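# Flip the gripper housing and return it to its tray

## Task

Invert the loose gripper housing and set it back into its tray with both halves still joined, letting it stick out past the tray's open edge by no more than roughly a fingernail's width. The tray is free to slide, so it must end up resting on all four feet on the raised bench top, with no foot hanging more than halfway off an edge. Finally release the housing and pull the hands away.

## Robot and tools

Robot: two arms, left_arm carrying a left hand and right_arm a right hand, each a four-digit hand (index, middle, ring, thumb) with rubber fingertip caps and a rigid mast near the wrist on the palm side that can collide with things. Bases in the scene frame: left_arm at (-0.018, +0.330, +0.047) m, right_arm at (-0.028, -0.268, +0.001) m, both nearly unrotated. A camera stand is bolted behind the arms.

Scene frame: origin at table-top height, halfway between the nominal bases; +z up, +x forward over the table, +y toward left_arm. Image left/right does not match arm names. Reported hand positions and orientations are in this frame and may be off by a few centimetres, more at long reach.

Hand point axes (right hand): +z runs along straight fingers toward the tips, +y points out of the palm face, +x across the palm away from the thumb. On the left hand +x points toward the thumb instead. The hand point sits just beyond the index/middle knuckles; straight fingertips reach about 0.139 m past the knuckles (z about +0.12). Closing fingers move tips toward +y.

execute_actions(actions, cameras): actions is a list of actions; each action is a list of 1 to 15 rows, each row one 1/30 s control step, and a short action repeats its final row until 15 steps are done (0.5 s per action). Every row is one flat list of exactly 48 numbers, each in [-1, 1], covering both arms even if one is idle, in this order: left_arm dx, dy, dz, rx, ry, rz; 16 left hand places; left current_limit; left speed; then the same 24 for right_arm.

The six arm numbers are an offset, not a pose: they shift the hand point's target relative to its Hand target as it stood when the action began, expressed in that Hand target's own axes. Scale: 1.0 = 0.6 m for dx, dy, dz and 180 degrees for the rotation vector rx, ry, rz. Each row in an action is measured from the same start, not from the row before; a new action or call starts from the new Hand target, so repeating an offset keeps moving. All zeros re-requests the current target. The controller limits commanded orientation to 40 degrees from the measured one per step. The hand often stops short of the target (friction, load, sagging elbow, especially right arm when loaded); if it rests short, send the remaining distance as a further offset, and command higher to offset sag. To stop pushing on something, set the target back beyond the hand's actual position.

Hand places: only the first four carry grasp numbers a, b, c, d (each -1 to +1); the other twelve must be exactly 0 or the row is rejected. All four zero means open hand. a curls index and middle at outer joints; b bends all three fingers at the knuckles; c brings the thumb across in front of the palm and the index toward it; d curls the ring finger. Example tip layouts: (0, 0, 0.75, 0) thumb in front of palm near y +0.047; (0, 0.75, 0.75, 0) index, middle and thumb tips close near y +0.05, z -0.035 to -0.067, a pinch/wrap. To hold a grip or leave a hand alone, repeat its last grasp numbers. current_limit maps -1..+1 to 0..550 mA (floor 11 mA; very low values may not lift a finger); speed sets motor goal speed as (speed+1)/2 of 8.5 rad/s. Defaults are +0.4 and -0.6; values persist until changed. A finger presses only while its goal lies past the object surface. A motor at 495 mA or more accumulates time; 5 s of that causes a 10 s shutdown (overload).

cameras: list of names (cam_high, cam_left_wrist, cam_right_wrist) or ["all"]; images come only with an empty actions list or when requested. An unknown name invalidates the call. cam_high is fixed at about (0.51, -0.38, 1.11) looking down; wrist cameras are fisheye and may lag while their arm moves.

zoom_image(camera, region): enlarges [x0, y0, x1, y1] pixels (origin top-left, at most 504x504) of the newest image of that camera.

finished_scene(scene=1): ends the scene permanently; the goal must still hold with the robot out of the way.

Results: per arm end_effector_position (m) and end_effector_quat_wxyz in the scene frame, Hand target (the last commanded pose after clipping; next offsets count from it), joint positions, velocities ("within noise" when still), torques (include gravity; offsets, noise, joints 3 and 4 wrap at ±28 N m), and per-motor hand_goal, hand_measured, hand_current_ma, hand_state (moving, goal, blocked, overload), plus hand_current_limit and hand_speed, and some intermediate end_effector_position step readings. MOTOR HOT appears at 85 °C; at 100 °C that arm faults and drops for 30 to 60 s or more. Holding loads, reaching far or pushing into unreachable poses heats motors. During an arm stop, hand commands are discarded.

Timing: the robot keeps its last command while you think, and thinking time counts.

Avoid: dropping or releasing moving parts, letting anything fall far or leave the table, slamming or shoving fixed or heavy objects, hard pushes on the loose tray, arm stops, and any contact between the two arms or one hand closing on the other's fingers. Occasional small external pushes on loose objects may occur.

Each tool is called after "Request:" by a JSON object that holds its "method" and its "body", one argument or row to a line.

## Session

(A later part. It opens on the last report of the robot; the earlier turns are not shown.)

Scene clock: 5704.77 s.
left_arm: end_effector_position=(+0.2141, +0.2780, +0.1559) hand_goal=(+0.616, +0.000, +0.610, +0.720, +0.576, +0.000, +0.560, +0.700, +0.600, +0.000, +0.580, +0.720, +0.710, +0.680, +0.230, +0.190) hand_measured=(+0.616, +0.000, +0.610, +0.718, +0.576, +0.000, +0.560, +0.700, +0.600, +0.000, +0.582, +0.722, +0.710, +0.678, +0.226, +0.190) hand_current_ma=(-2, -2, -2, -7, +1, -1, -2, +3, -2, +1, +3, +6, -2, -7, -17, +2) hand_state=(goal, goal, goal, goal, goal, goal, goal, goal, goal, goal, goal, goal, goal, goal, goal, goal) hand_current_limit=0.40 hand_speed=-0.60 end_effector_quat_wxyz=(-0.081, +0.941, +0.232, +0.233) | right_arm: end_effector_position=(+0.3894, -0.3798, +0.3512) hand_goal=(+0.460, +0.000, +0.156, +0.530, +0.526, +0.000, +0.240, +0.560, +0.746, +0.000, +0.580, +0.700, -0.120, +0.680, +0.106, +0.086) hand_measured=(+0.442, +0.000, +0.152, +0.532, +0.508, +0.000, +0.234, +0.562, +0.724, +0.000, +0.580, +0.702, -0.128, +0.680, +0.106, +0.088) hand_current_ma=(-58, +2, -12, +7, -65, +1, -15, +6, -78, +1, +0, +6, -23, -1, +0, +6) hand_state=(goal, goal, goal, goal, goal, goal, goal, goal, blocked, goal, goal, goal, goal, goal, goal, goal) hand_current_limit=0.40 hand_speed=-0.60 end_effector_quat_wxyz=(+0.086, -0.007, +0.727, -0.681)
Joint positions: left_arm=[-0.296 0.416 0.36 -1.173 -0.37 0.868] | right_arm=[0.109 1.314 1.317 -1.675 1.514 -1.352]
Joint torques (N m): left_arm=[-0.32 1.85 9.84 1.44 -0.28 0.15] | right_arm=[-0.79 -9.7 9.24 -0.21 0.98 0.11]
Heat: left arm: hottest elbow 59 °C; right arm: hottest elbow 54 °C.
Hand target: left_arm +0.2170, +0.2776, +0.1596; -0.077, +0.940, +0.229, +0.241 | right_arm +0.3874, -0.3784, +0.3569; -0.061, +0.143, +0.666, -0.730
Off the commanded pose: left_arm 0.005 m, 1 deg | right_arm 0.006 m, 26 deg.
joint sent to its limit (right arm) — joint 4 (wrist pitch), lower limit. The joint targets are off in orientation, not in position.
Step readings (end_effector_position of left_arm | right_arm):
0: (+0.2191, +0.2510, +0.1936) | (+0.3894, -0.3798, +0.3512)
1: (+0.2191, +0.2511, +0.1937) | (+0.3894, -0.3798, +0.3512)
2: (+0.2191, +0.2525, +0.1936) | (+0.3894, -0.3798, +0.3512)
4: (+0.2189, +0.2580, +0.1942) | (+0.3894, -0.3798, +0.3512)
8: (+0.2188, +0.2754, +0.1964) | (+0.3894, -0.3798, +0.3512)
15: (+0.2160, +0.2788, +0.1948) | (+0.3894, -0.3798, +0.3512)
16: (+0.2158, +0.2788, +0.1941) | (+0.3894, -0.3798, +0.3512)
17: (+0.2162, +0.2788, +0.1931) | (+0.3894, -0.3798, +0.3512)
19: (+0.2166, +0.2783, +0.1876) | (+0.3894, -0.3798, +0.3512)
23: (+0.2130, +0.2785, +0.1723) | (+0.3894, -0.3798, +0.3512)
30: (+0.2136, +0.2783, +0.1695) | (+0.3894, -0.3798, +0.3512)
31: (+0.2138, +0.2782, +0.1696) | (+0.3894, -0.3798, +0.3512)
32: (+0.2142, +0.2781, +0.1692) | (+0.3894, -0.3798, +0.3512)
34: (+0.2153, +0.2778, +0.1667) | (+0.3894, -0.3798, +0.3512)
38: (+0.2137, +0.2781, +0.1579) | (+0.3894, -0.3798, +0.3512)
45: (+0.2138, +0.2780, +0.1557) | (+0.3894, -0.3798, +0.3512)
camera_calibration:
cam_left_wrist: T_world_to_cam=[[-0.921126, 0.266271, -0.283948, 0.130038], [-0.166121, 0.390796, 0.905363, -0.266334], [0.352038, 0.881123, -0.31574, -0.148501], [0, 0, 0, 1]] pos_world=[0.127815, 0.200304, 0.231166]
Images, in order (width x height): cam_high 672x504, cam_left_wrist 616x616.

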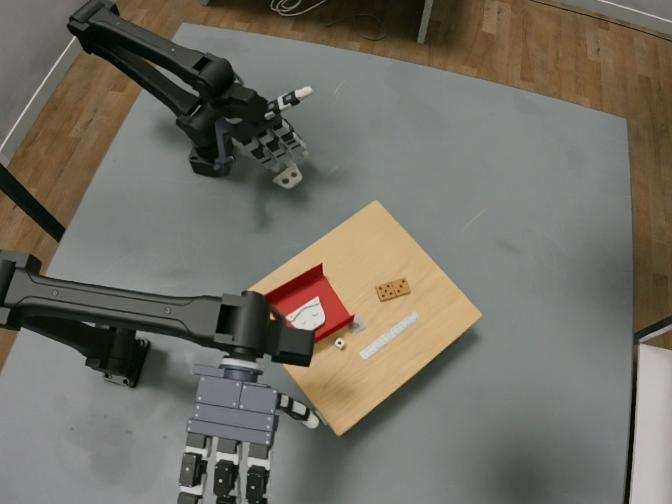

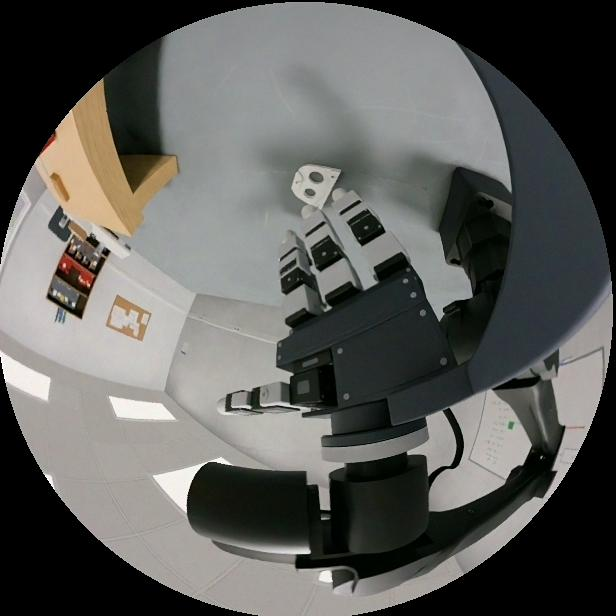

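Request:
{"method": "execute_actions", "body": {
  "actions": [
    [[-0.0065,0.0005,0.0116,0,0,0,0,0.1,0,0,0,0,0,0,0,0,0,0,0,0,0,0,0.4,-0.6,0,0,0,0,0,0,0.2,0.1,0.5,0,0,0,0,0,0,0,0,0,0,0,0,0,0.4,-0.6]],
    [[0.0093,0.0227,0.0043,0,0,0,0,0.1,0,0,0,0,0,0,0,0,0,0,0,0,0,0,0.4,-0.6,0,0,0,0,0,0,0.2,0.1,0.5,0,0,0,0,0,0,0,0,0,0,0,0,0,0.4,-0.6]],
    [[0.0093,0.0227,0.0043,0,0,0,0,0.1,0,0,0,0,0,0,0,0,0,0,0,0,0,0,0.4,-0.6,0,0,0,0,0,0,0.2,0.1,0.5,0,0,0,0,0,0,0,0,0,0,0,0,0,0.4,-0.6]],
    [[0.0093,0.0227,0.0043,0,0,0,0,0.1,0,0,0,0,0,0,0,0,0,0,0,0,0,0,0.4,-0.6,0,0,0,0,0,0,0.2,0.1,0.5,0,0,0,0,0,0,0,0,0,0,0,0,0,0.4,-0.6]]
  ],
  "cameras": ["cam_high","cam_left_wrist"]
}}

Request:
{"method": "zoom_image", "body": {
  "camera": "cam_high",
  "region": [240, 130, 350, 220]
}}

Request:
{"method": "zoom_image", "body": {
  "camera": "cam_left_wrist",
  "region": [270, 100, 430, 260]
}}

Scene clock: 5715.07 s.
left_arm: end_effector_position=(+0.2333, +0.2563, +0.1374) hand_goal=(+0.616, +0.000, +0.610, +0.720, +0.576, +0.000, +0.560, +0.700, +0.600, +0.000, +0.580, +0.720, +0.710, +0.680, +0.230, +0.190) hand_measured=(+0.616, +0.000, +0.610, +0.718, +0.576, +0.000, +0.560, +0.700, +0.642, -0.022, +0.612, +0.736, +0.710, +0.678, +0.226, +0.190) hand_current_ma=(-2, -2, -2, -7, +1, -1, -2, +3, +186, -75, +132, +63, -2, -7, -17, +2) hand_state=(goal, goal, goal, goal, goal, goal, goal, goal, blocked, blocked, blocked, goal, goal, goal, goal, goal) hand_current_limit=0.40 hand_speed=-0.60 end_effector_quat_wxyz=(-0.093, +0.948, +0.212, +0.219) | right_arm: end_effector_position=(+0.3894, -0.3798, +0.3512) hand_goal=(+0.460, +0.000, +0.156, +0.530, +0.526, +0.000, +0.240, +0.560, +0.746, +0.000, +0.580, +0.700, -0.120, +0.680, +0.106, +0.086) hand_measured=(+0.442, +0.000, +0.152, +0.532, +0.508, +0.000, +0.234, +0.562, +0.724, +0.000, +0.580, +0.702, -0.128, +0.680, +0.106, +0.088) hand_current_ma=(-58, +2, -12, +7, -65, +1, -15, +6, -78, +1, +0, +6, -23, -1, +0, +6) hand_state=(goal, goal, goal, goal, goal, goal, goal, goal, blocked, goal, goal, goal, goal, goal, goal, goal) hand_current_limit=0.40 hand_speed=-0.60 end_effector_quat_wxyz=(+0.086, -0.007, +0.727, -0.681)
Joint positions: left_arm=[-0.391 0.606 0.37 -1.062 -0.4 0.807] | right_arm=[0.109 1.314 1.317 -1.675 1.514 -1.352]
Joint torques (N m): left_arm=[-0.85 1.73 11 2.81 -0.53 -0.36] | right_arm=[-0.44 -9.52 9.17 -0.25 0.97 0.15]
Heat: left arm: hottest elbow 59 °C; right arm: hottest elbow 54 °C.
Hand target: left_arm +0.2523, +0.2501, +0.1515; -0.077, +0.940, +0.229, +0.240 | right_arm +0.3874, -0.3784, +0.3569; -0.061, +0.143, +0.666, -0.730
Off the commanded pose: left_arm 0.024 m, 4 deg | right_arm 0.006 m, 26 deg.
joint sent to its limit (right arm) — joint 4 (wrist pitch), lower limit. The joint targets are off in orientation, not in position.
Step readings (end_effector_position of left_arm | right_arm):
0: (+0.2140, +0.2780, +0.1559) | (+0.3894, -0.3798, +0.3512)
1: (+0.2140, +0.2780, +0.1559) | (+0.3894, -0.3798, +0.3512)
2: (+0.2142, +0.2779, +0.1556) | (+0.3894, -0.3798, +0.3512)
4: (+0.2150, +0.2777, +0.1547) | (+0.3894, -0.3798, +0.3512)
8: (+0.2142, +0.2779, +0.1502) | (+0.3894, -0.3798, +0.3512)
15: (+0.2142, +0.2779, +0.1489) | (+0.3894, -0.3798, +0.3512)
16: (+0.2143, +0.2778, +0.1490) | (+0.3894, -0.3798, +0.3512)
17: (+0.2149, +0.2776, +0.1493) | (+0.3894, -0.3798, +0.3512)
19: (+0.2171, +0.2760, +0.1488) | (+0.3894, -0.3798, +0.3512)
23: (+0.2191, +0.2726, +0.1436) | (+0.3894, -0.3798, +0.3512)
30: (+0.2204, +0.2710, +0.1420) | (+0.3894, -0.3798, +0.3512)
31: (+0.2206, +0.2711, +0.1421) | (+0.3894, -0.3798, +0.3512)
32: (+0.2213, +0.2710, +0.1421) | (+0.3894, -0.3798, +0.3512)
34: (+0.2233, +0.2689, +0.1407) | (+0.3894, -0.3798, +0.3512)
38: (+0.2250, +0.2650, +0.1372) | (+0.3894, -0.3798, +0.3512)
45: (+0.2258, +0.2643, +0.1374) | (+0.3894, -0.3798, +0.3512)
46: (+0.2261, +0.2643, +0.1376) | (+0.3894, -0.3798, +0.3512)
47: (+0.2264, +0.2637, +0.1376) | (+0.3894, -0.3798, +0.3512)
49: (+0.2281, +0.2617, +0.1378) | (+0.3894, -0.3798, +0.3512)
53: (+0.2315, +0.2573, +0.1371) | (+0.3894, -0.3798, +0.3512)
60: (+0.2331, +0.2562, +0.1374) | (+0.3894, -0.3798, +0.3512)
camera_calibration:
cam_left_wrist: T_world_to_cam=[[-0.922383, 0.302828, -0.239802, 0.13313], [-0.117265, 0.371986, 0.920802, -0.246532], [0.368047, 0.877452, -0.307602, -0.145828], [0, 0, 0, 1]] pos_world=[0.147559, 0.179348, 0.214075]
Images, in order (width x height): cam_high 672x504, cam_left_wrist 616x616.

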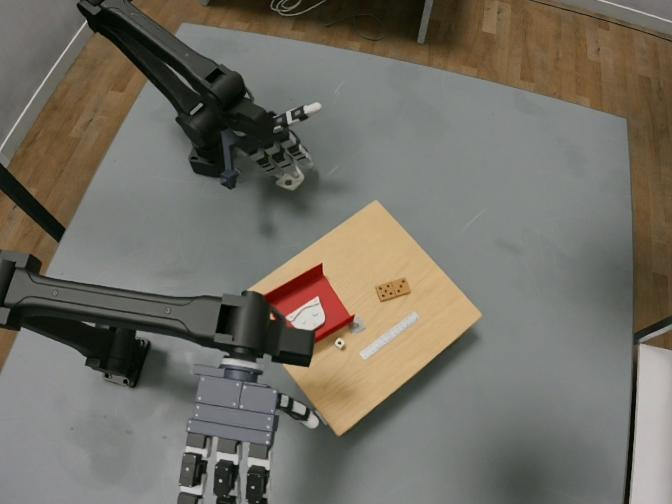

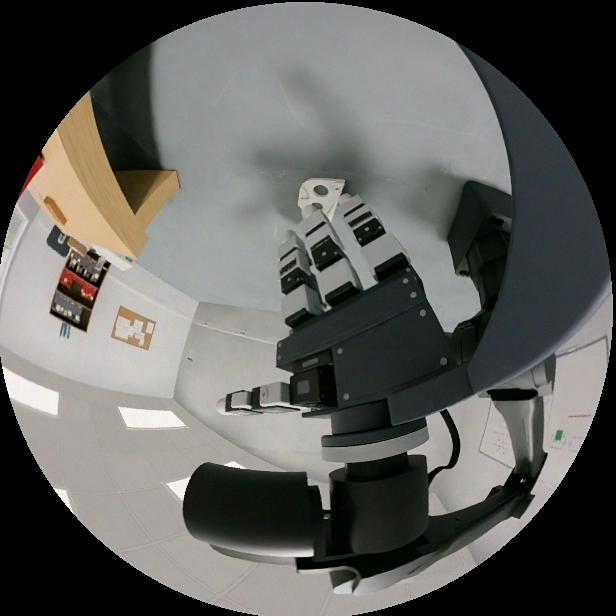

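Scaled by 4.582 from the camera's 672x504 image, which has a finer 960x720 frame.

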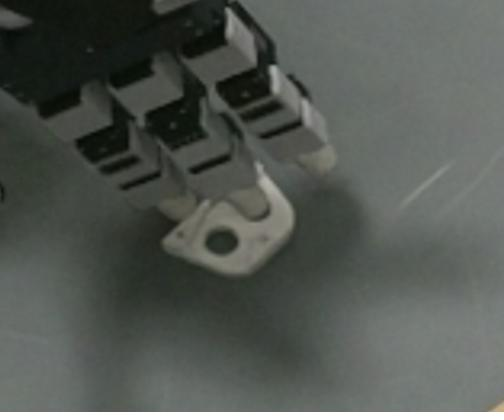

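Scaled by 3.150 from the camera's 616x616 image, which has a finer 880x880 frame.

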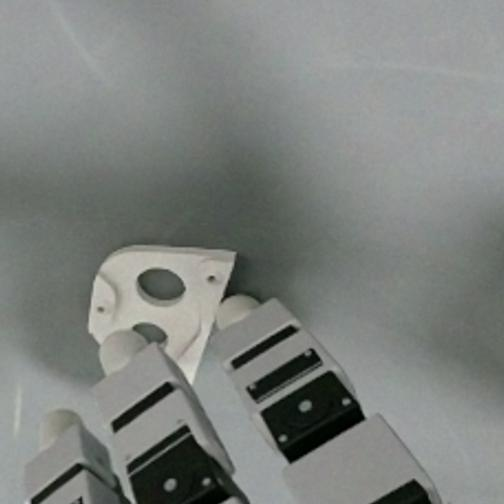

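Request:
{"method": "execute_actions", "body": {
  "actions": [
    [[0.0081,-0.0006,-0.0146,0,0,0,0,0.1,0,0,0,0,0,0,0,0,0,0,0,0,0,0,0.4,-0.6,0,0,0,0,0,0,0.2,0.1,0.5,0,0,0,0,0,0,0,0,0,0,0,0,0,0.4,-0.6]],
    [[0.0133,0.022,-0.003,0,0,0,0,0.1,0,0,0,0,0,0,0,0,0,0,0,0,0,0,0.4,-0.6,0,0,0,0,0,0,0.2,0.1,0.5,0,0,0,0,0,0,0,0,0,0,0,0,0,0.4,-0.6]],
    [[0.0093,0.0227,0.0043,0,0,0,0,0.1,0,0,0,0,0,0,0,0,0,0,0,0,0,0,0.4,-0.6,0,0,0,0,0,0,0.2,0.1,0.5,0,0,0,0,0,0,0,0,0,0,0,0,0,0.4,-0.6]],
    [[0.0093,0.0227,0.0043,0,0,0,0,0.1,0,0,0,0,0,0,0,0,0,0,0,0,0,0,0.4,-0.6,0,0,0,0,0,0,0.2,0.1,0.5,0,0,0,0,0,0,0,0,0,0,0,0,0,0.4,-0.6]]
  ],
  "cameras": ["cam_high","cam_left_wrist"]
}}

Request:
{"method": "zoom_image", "body": {
  "camera": "cam_high",
  "region": [240, 130, 350, 220]
}}

Request:
{"method": "zoom_image", "body": {
  "camera": "cam_left_wrist",
  "region": [270, 100, 430, 260]
}}

Scene clock: 5725.40 s.
left_arm: end_effector_position=(+0.2671, +0.2327, +0.1417) hand_goal=(+0.616, +0.000, +0.610, +0.720, +0.576, +0.000, +0.560, +0.700, +0.600, +0.000, +0.580, +0.720, +0.710, +0.680, +0.230, +0.190) hand_measured=(+0.616, +0.000, +0.610, +0.718, +0.576, +0.000, +0.560, +0.700, +0.602, -0.008, +0.584, +0.722, +0.710, +0.678, +0.226, +0.190) hand_current_ma=(-2, -2, -2, -7, +1, -1, -2, +3, +8, -25, +10, +10, -2, -7, -17, +2) hand_state=(goal, goal, goal, goal, goal, goal, goal, goal, goal, goal, goal, goal, goal, goal, goal, goal) hand_current_limit=0.40 hand_speed=-0.60 end_effector_quat_wxyz=(-0.094, +0.946, +0.220, +0.218) | right_arm: end_effector_position=(+0.3894, -0.3798, +0.3512) hand_goal=(+0.460, +0.000, +0.156, +0.530, +0.526, +0.000, +0.240, +0.560, +0.746, +0.000, +0.580, +0.700, -0.120, +0.680, +0.106, +0.086) hand_measured=(+0.442, +0.000, +0.152, +0.532, +0.508, +0.000, +0.234, +0.562, +0.724, +0.000, +0.580, +0.702, -0.128, +0.680, +0.106, +0.088) hand_current_ma=(-58, +2, -12, +7, -65, +1, -15, +6, -78, +1, +0, +6, -23, -1, +0, +6) hand_state=(goal, goal, goal, goal, goal, goal, goal, goal, blocked, goal, goal, goal, goal, goal, goal, goal) hand_current_limit=0.40 hand_speed=-0.60 end_effector_quat_wxyz=(+0.086, -0.007, +0.727, -0.681)
Joint positions: left_arm=[-0.452 0.794 0.445 -0.981 -0.418 0.725] | right_arm=[0.109 1.314 1.317 -1.675 1.514 -1.352]
Joint torques (N m): left_arm=[-1.85 -1.32 12.72 1.54 -0.65 -0.21] | right_arm=[-0.67 -9.52 9.16 -0.18 0.96 0.11]
Heat: left arm: hottest elbow 60 °C; right arm: hottest elbow 54 °C.
Hand target: left_arm +0.2876, +0.2227, +0.1666; -0.077, +0.940, +0.229, +0.240 | right_arm +0.3874, -0.3784, +0.3569; -0.061, +0.143, +0.666, -0.730
Off the commanded pose: left_arm 0.034 m, 4 deg | right_arm 0.006 m, 26 deg.
joint sent to its limit (right arm) — joint 4 (wrist pitch), lower limit. The joint targets are off in orientation, not in position.
Step readings (end_effector_position of left_arm | right_arm):
0: (+0.2333, +0.2563, +0.1374) | (+0.3894, -0.3798, +0.3512)
1: (+0.2334, +0.2563, +0.1376) | (+0.3894, -0.3798, +0.3512)
2: (+0.2336, +0.2562, +0.1380) | (+0.3894, -0.3798, +0.3512)
4: (+0.2339, +0.2562, +0.1383) | (+0.3894, -0.3798, +0.3512)
8: (+0.2341, +0.2561, +0.1387) | (+0.3894, -0.3798, +0.3512)
15: (+0.2341, +0.2562, +0.1387) | (+0.3894, -0.3798, +0.3512)
16: (+0.2343, +0.2562, +0.1388) | (+0.3894, -0.3798, +0.3512)
17: (+0.2345, +0.2558, +0.1389) | (+0.3894, -0.3798, +0.3512)
19: (+0.2361, +0.2547, +0.1388) | (+0.3894, -0.3798, +0.3512)
23: (+0.2406, +0.2507, +0.1388) | (+0.3894, -0.3798, +0.3512)
30: (+0.2432, +0.2500, +0.1393) | (+0.3894, -0.3798, +0.3512)
31: (+0.2435, +0.2498, +0.1395) | (+0.3894, -0.3798, +0.3512)
32: (+0.2440, +0.2496, +0.1393) | (+0.3894, -0.3798, +0.3512)
34: (+0.2461, +0.2477, +0.1393) | (+0.3894, -0.3798, +0.3512)
38: (+0.2519, +0.2424, +0.1406) | (+0.3894, -0.3798, +0.3512)
45: (+0.2551, +0.2413, +0.1410) | (+0.3894, -0.3798, +0.3512)
46: (+0.2553, +0.2413, +0.1410) | (+0.3894, -0.3798, +0.3512)
47: (+0.2557, +0.2408, +0.1409) | (+0.3894, -0.3798, +0.3512)
49: (+0.2580, +0.2390, +0.1409) | (+0.3894, -0.3798, +0.3512)
53: (+0.2634, +0.2341, +0.1410) | (+0.3894, -0.3798, +0.3512)
60: (+0.2668, +0.2328, +0.1420) | (+0.3894, -0.3798, +0.3512)
camera_calibration:
cam_left_wrist: T_world_to_cam=[[-0.927046, 0.287666, -0.240488, 0.177296], [-0.123438, 0.371487, 0.920196, -0.235952], [0.354047, 0.882749, -0.308877, -0.133663], [0, 0, 0, 1]] pos_world=[0.182559, 0.154642, 0.218475]
Images, in order (width x height): cam_high 672x504, cam_left_wrist 616x616.

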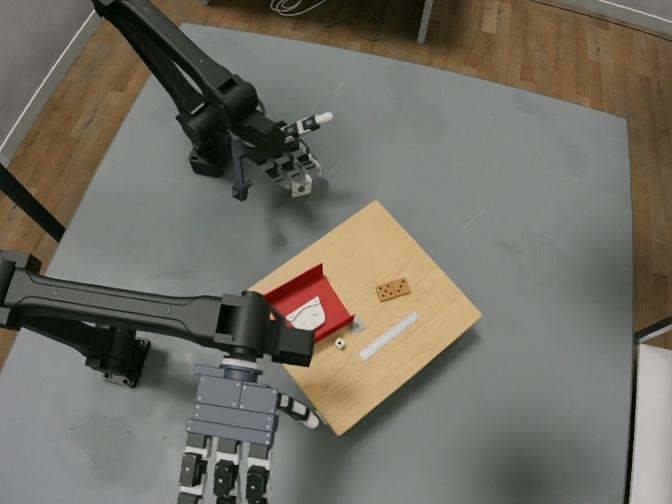

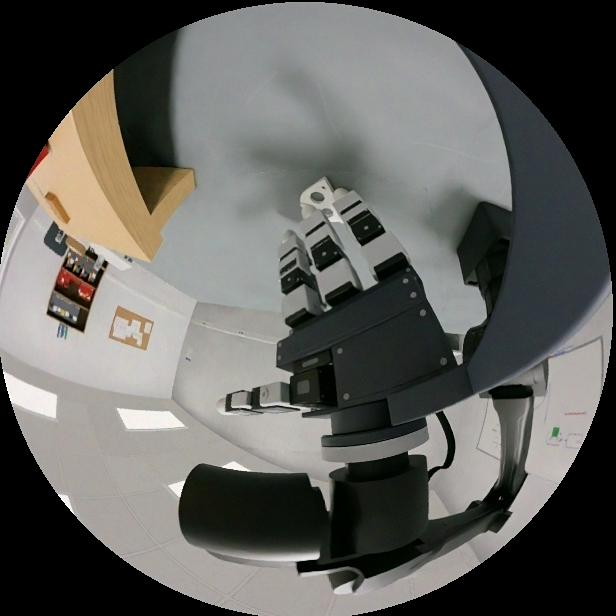

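Scaled by 4.582 from the camera's 672x504 image, which has a finer 960x720 frame.

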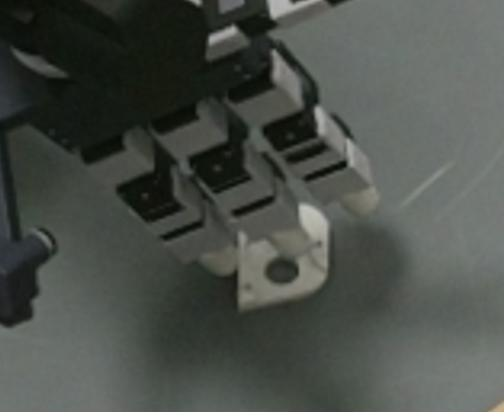

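Scaled by 3.150 from the camera's 616x616 image, which has a finer 880x880 frame.

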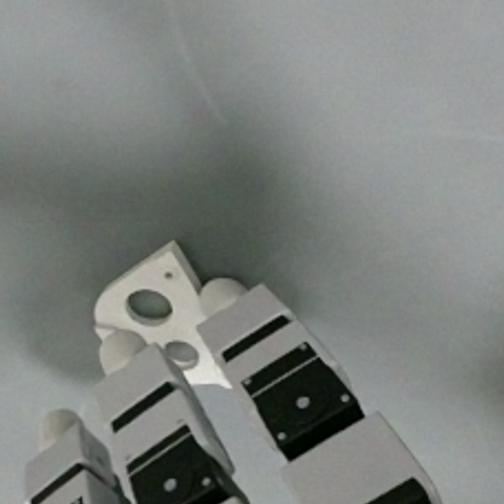

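Request:
{"method": "execute_actions", "body": {
  "actions": [
    [[0.0,-0.02,-0.04,0,0,0,0,0.1,0,0,0,0,0,0,0,0,0,0,0,0,0,0,0.4,-0.6,0,0,0,0,0,0,0.2,0.1,0.5,0,0,0,0,0,0,0,0,0,0,0,0,0,0.4,-0.6]],
    [[0.0203,-0.0015,-0.0363,0,0,0,0,0.1,0,0,0,0,0,0,0,0,0,0,0,0,0,0,0.4,-0.6,0,0,0,0,0,0,0.2,0.1,0.5,0,0,0,0,0,0,0,0,0,0,0,0,0,0.4,-0.6]],
    [[0.0203,-0.0015,-0.0363,0,0,0,0,0.1,0,0,0,0,0,0,0,0,0,0,0,0,0,0,0.4,-0.6,0,0,0,0,0,0,0.2,0.1,0.5,0,0,0,0,0,0,0,0,0,0,0,0,0,0.4,-0.6]],
    [[0.0583,-0.0795,0.0358,0.0324,-0.0023,-0.0581,0,0.1,0,0,0,0,0,0,0,0,0,0,0,0,0,0,0.4,-0.6,0,0,0,0,0,0,0.2,0.1,0.5,0,0,0,0,0,0,0,0,0,0,0,0,0,0.4,-0.6]],
    [[0.0583,-0.0795,0.0358,0.0324,-0.0023,-0.0581,0,0.1,0,0,0,0,0,0,0,0,0,0,0,0,0,0,0.4,-0.6,0,0,0,0,0,0,0.2,0.1,0.5,0,0,0,0,0,0,0,0,0,0,0,0,0,0.4,-0.6]],
    [[0.0583,-0.0795,0.0358,0.0324,-0.0023,-0.0581,0,0.1,0,0,0,0,0,0,0,0,0,0,0,0,0,0,0.4,-0.6,0,0,0,0,0,0,0.2,0.1,0.5,0,0,0,0,0,0,0,0,0,0,0,0,0,0.4,-0.6]],
    [[0.0583,-0.0795,0.0358,0.0324,-0.0023,-0.0581,0,0.1,0,0,0,0,0,0,0,0,0,0,0,0,0,0,0.4,-0.6,0,0,0,0,0,0,0.2,0.1,0.5,0,0,0,0,0,0,0,0,0,0,0,0,0,0.4,-0.6]],
    [[0.0583,-0.0795,0.0358,0.0324,-0.0023,-0.0581,0,0.1,0,0,0,0,0,0,0,0,0,0,0,0,0,0,0.4,-0.6,0,0,0,0,0,0,0.2,0.1,0.5,0,0,0,0,0,0,0,0,0,0,0,0,0,0.4,-0.6]],
    [[0.0583,-0.0795,0.0358,0.0324,-0.0023,-0.0581,0,0.1,0,0,0,0,0,0,0,0,0,0,0,0,0,0,0.4,-0.6,0,0,0,0,0,0,0.2,0.1,0.5,0,0,0,0,0,0,0,0,0,0,0,0,0,0.4,-0.6]],
    [[0.0583,-0.0795,0.0358,0.0324,-0.0023,-0.0581,0,0.1,0,0,0,0,0,0,0,0,0,0,0,0,0,0,0.4,-0.6,0,0,0,0,0,0,0.2,0.1,0.5,0,0,0,0,0,0,0,0,0,0,0,0,0,0.4,-0.6]]
  ],
  "cameras": ["cam_high"]
}}

Request:
{"method": "zoom_image", "body": {
  "camera": "cam_high",
  "region": [250, 140, 350, 230]
}}

Scene clock: 5774.67 s.
left_arm: end_effector_position=(+0.1072, +0.5883, +0.2152) hand_goal=(+0.616, +0.000, +0.610, +0.720, +0.576, +0.000, +0.560, +0.700, +0.600, +0.000, +0.580, +0.720, +0.710, +0.680, +0.230, +0.190) hand_measured=(+0.614, +0.000, +0.610, +0.718, +0.576, +0.000, +0.560, +0.700, +0.598, -0.006, +0.582, +0.722, +0.708, +0.678, +0.226, +0.190) hand_current_ma=(-5, -2, -2, -7, -3, -2, -2, +3, -4, -16, +5, +8, -5, -7, -17, +2) hand_state=(goal, goal, goal, goal, goal, goal, goal, goal, goal, goal, goal, goal, goal, goal, goal, goal) hand_current_limit=0.40 hand_speed=-0.60 end_effector_quat_wxyz=(-0.218, +0.548, +0.801, +0.106) | right_arm: end_effector_position=(+0.3894, -0.3798, +0.3512) hand_goal=(+0.460, +0.000, +0.156, +0.530, +0.526, +0.000, +0.240, +0.560, +0.746, +0.000, +0.580, +0.700, -0.120, +0.680, +0.106, +0.086) hand_measured=(+0.442, +0.000, +0.152, +0.532, +0.508, +0.000, +0.234, +0.562, +0.724, +0.000, +0.580, +0.702, -0.128, +0.680, +0.106, +0.088) hand_current_ma=(-58, +2, -12, +7, -65, +1, -15, +6, -78, +1, +0, +6, -23, -1, +0, +6) hand_state=(goal, goal, goal, goal, goal, goal, goal, goal, blocked, goal, goal, goal, goal, goal, goal, goal) hand_current_limit=0.40 hand_speed=-0.60 end_effector_quat_wxyz=(+0.086, -0.007, +0.727, -0.681)
Joint positions: left_arm=[0.958 0.676 0.594 -1.261 -0.436 0.651] | right_arm=[0.109 1.314 1.317 -1.675 1.514 -1.352]
Joint torques (N m): left_arm=[-0.91 -0.91 12.46 1.14 -0.35 0.1] | right_arm=[-0.91 -9.41 9.09 -0.17 0.98 0.12]
Heat: left arm: hottest elbow 69 °C; right arm: hottest elbow 54 °C.
Hand target: left_arm +0.1131, +0.5976, +0.2372; -0.217, +0.546, +0.799, +0.127 | right_arm +0.3874, -0.3784, +0.3569; -0.061, +0.143, +0.666, -0.730
Off the commanded pose: left_arm 0.025 m, 3 deg | right_arm 0.006 m, 26 deg.
joint sent to its limit (right arm) — joint 4 (wrist pitch), lower limit. The joint targets are off in orientation, not in position.
Step readings (end_effector_position of left_arm | right_arm):
0: (+0.2671, +0.2328, +0.1417) | (+0.3894, -0.3798, +0.3512)
1: (+0.2671, +0.2327, +0.1417) | (+0.3894, -0.3798, +0.3512)
2: (+0.2669, +0.2327, +0.1420) | (+0.3894, -0.3798, +0.3512)
4: (+0.2645, +0.2334, +0.1439) | (+0.3894, -0.3798, +0.3512)
8: (+0.2609, +0.2343, +0.1530) | (+0.3894, -0.3798, +0.3512)
15: (+0.2595, +0.2343, +0.1600) | (+0.3894, -0.3798, +0.3512)
16: (+0.2591, +0.2344, +0.1599) | (+0.3894, -0.3798, +0.3512)
17: (+0.2584, +0.2348, +0.1603) | (+0.3894, -0.3798, +0.3512)
19: (+0.2568, +0.2355, +0.1632) | (+0.3894, -0.3798, +0.3512)
23: (+0.2596, +0.2341, +0.1772) | (+0.3894, -0.3798, +0.3512)
30: (+0.2612, +0.2336, +0.1861) | (+0.3894, -0.3798, +0.3512)
31: (+0.2608, +0.2337, +0.1859) | (+0.3894, -0.3798, +0.3512)
32: (+0.2600, +0.2341, +0.1862) | (+0.3894, -0.3798, +0.3512)
34: (+0.2583, +0.2349, +0.1888) | (+0.3894, -0.3798, +0.3512)
38: (+0.2607, +0.2338, +0.2019) | (+0.3894, -0.3798, +0.3512)
45: (+0.2622, +0.2331, +0.2105) | (+0.3894, -0.3798, +0.3512)
46: (+0.2619, +0.2336, +0.2102) | (+0.3894, -0.3798, +0.3512)
47: (+0.2625, +0.2366, +0.2101) | (+0.3894, -0.3798, +0.3512)
49: (+0.2652, +0.2494, +0.2101) | (+0.3894, -0.3798, +0.3512)
53: (+0.2710, +0.2800, +0.2110) | (+0.3894, -0.3798, +0.3512)
60: (+0.2724, +0.2899, +0.2109) | (+0.3894, -0.3798, +0.3512)
61: (+0.2725, +0.2905, +0.2109) | (+0.3894, -0.3798, +0.3512)
62: (+0.2728, +0.2931, +0.2108) | (+0.3894, -0.3798, +0.3512)
64: (+0.2739, +0.3084, +0.2109) | (+0.3894, -0.3798, +0.3512)
68: (+0.2737, +0.3408, +0.2117) | (+0.3894, -0.3798, +0.3512)
75: (+0.2731, +0.3506, +0.2114) | (+0.3894, -0.3798, +0.3512)
76: (+0.2730, +0.3513, +0.2114) | (+0.3894, -0.3798, +0.3512)
77: (+0.2728, +0.3538, +0.2113) | (+0.3894, -0.3798, +0.3512)
79: (+0.2710, +0.3688, +0.2116) | (+0.3894, -0.3798, +0.3512)
83: (+0.2643, +0.4005, +0.2123) | (+0.3894, -0.3798, +0.3512)
90: (+0.2617, +0.4099, +0.2120) | (+0.3894, -0.3798, +0.3512)
91: (+0.2615, +0.4105, +0.2120) | (+0.3894, -0.3798, +0.3512)
92: (+0.2608, +0.4129, +0.2119) | (+0.3894, -0.3798, +0.3512)
94: (+0.2558, +0.4273, +0.2122) | (+0.3894, -0.3798, +0.3512)
98: (+0.2429, +0.4568, +0.2130) | (+0.3894, -0.3798, +0.3512)
105: (+0.2383, +0.4656, +0.2127) | (+0.3894, -0.3798, +0.3512)
106: (+0.2380, +0.4661, +0.2127) | (+0.3894, -0.3798, +0.3512)
107: (+0.2367, +0.4684, +0.2126) | (+0.3894, -0.3798, +0.3512)
109: (+0.2290, +0.4813, +0.2128) | (+0.3894, -0.3798, +0.3512)
113: (+0.2102, +0.5074, +0.2138) | (+0.3894, -0.3798, +0.3512)
120: (+0.2038, +0.5151, +0.2135) | (+0.3894, -0.3798, +0.3512)
121: (+0.2033, +0.5157, +0.2135) | (+0.3894, -0.3798, +0.3512)
122: (+0.2016, +0.5177, +0.2134) | (+0.3894, -0.3798, +0.3512)
124: (+0.1914, +0.5287, +0.2136) | (+0.3894, -0.3798, +0.3512)
128: (+0.1676, +0.5504, +0.2147) | (+0.3894, -0.3798, +0.3512)
135: (+0.1597, +0.5566, +0.2144) | (+0.3894, -0.3798, +0.3512)
136: (+0.1591, +0.5571, +0.2144) | (+0.3894, -0.3798, +0.3512)
137: (+0.1571, +0.5586, +0.2143) | (+0.3894, -0.3798, +0.3512)
139: (+0.1448, +0.5672, +0.2145) | (+0.3894, -0.3798, +0.3512)
143: (+0.1169, +0.5835, +0.2156) | (+0.3894, -0.3798, +0.3512)
150: (+0.1078, +0.5881, +0.2153) | (+0.3894, -0.3798, +0.3512)
Images, in order (width x height): cam_high 672x504.

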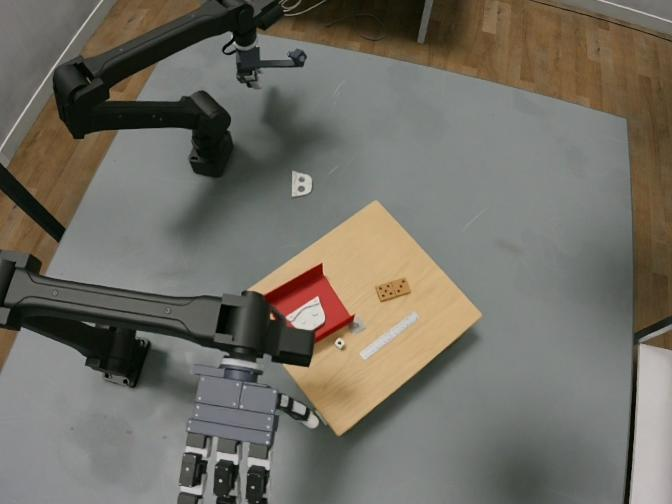

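Scaled by 5.040 from the camera's 672x504 image, which has a finer 960x720 frame.

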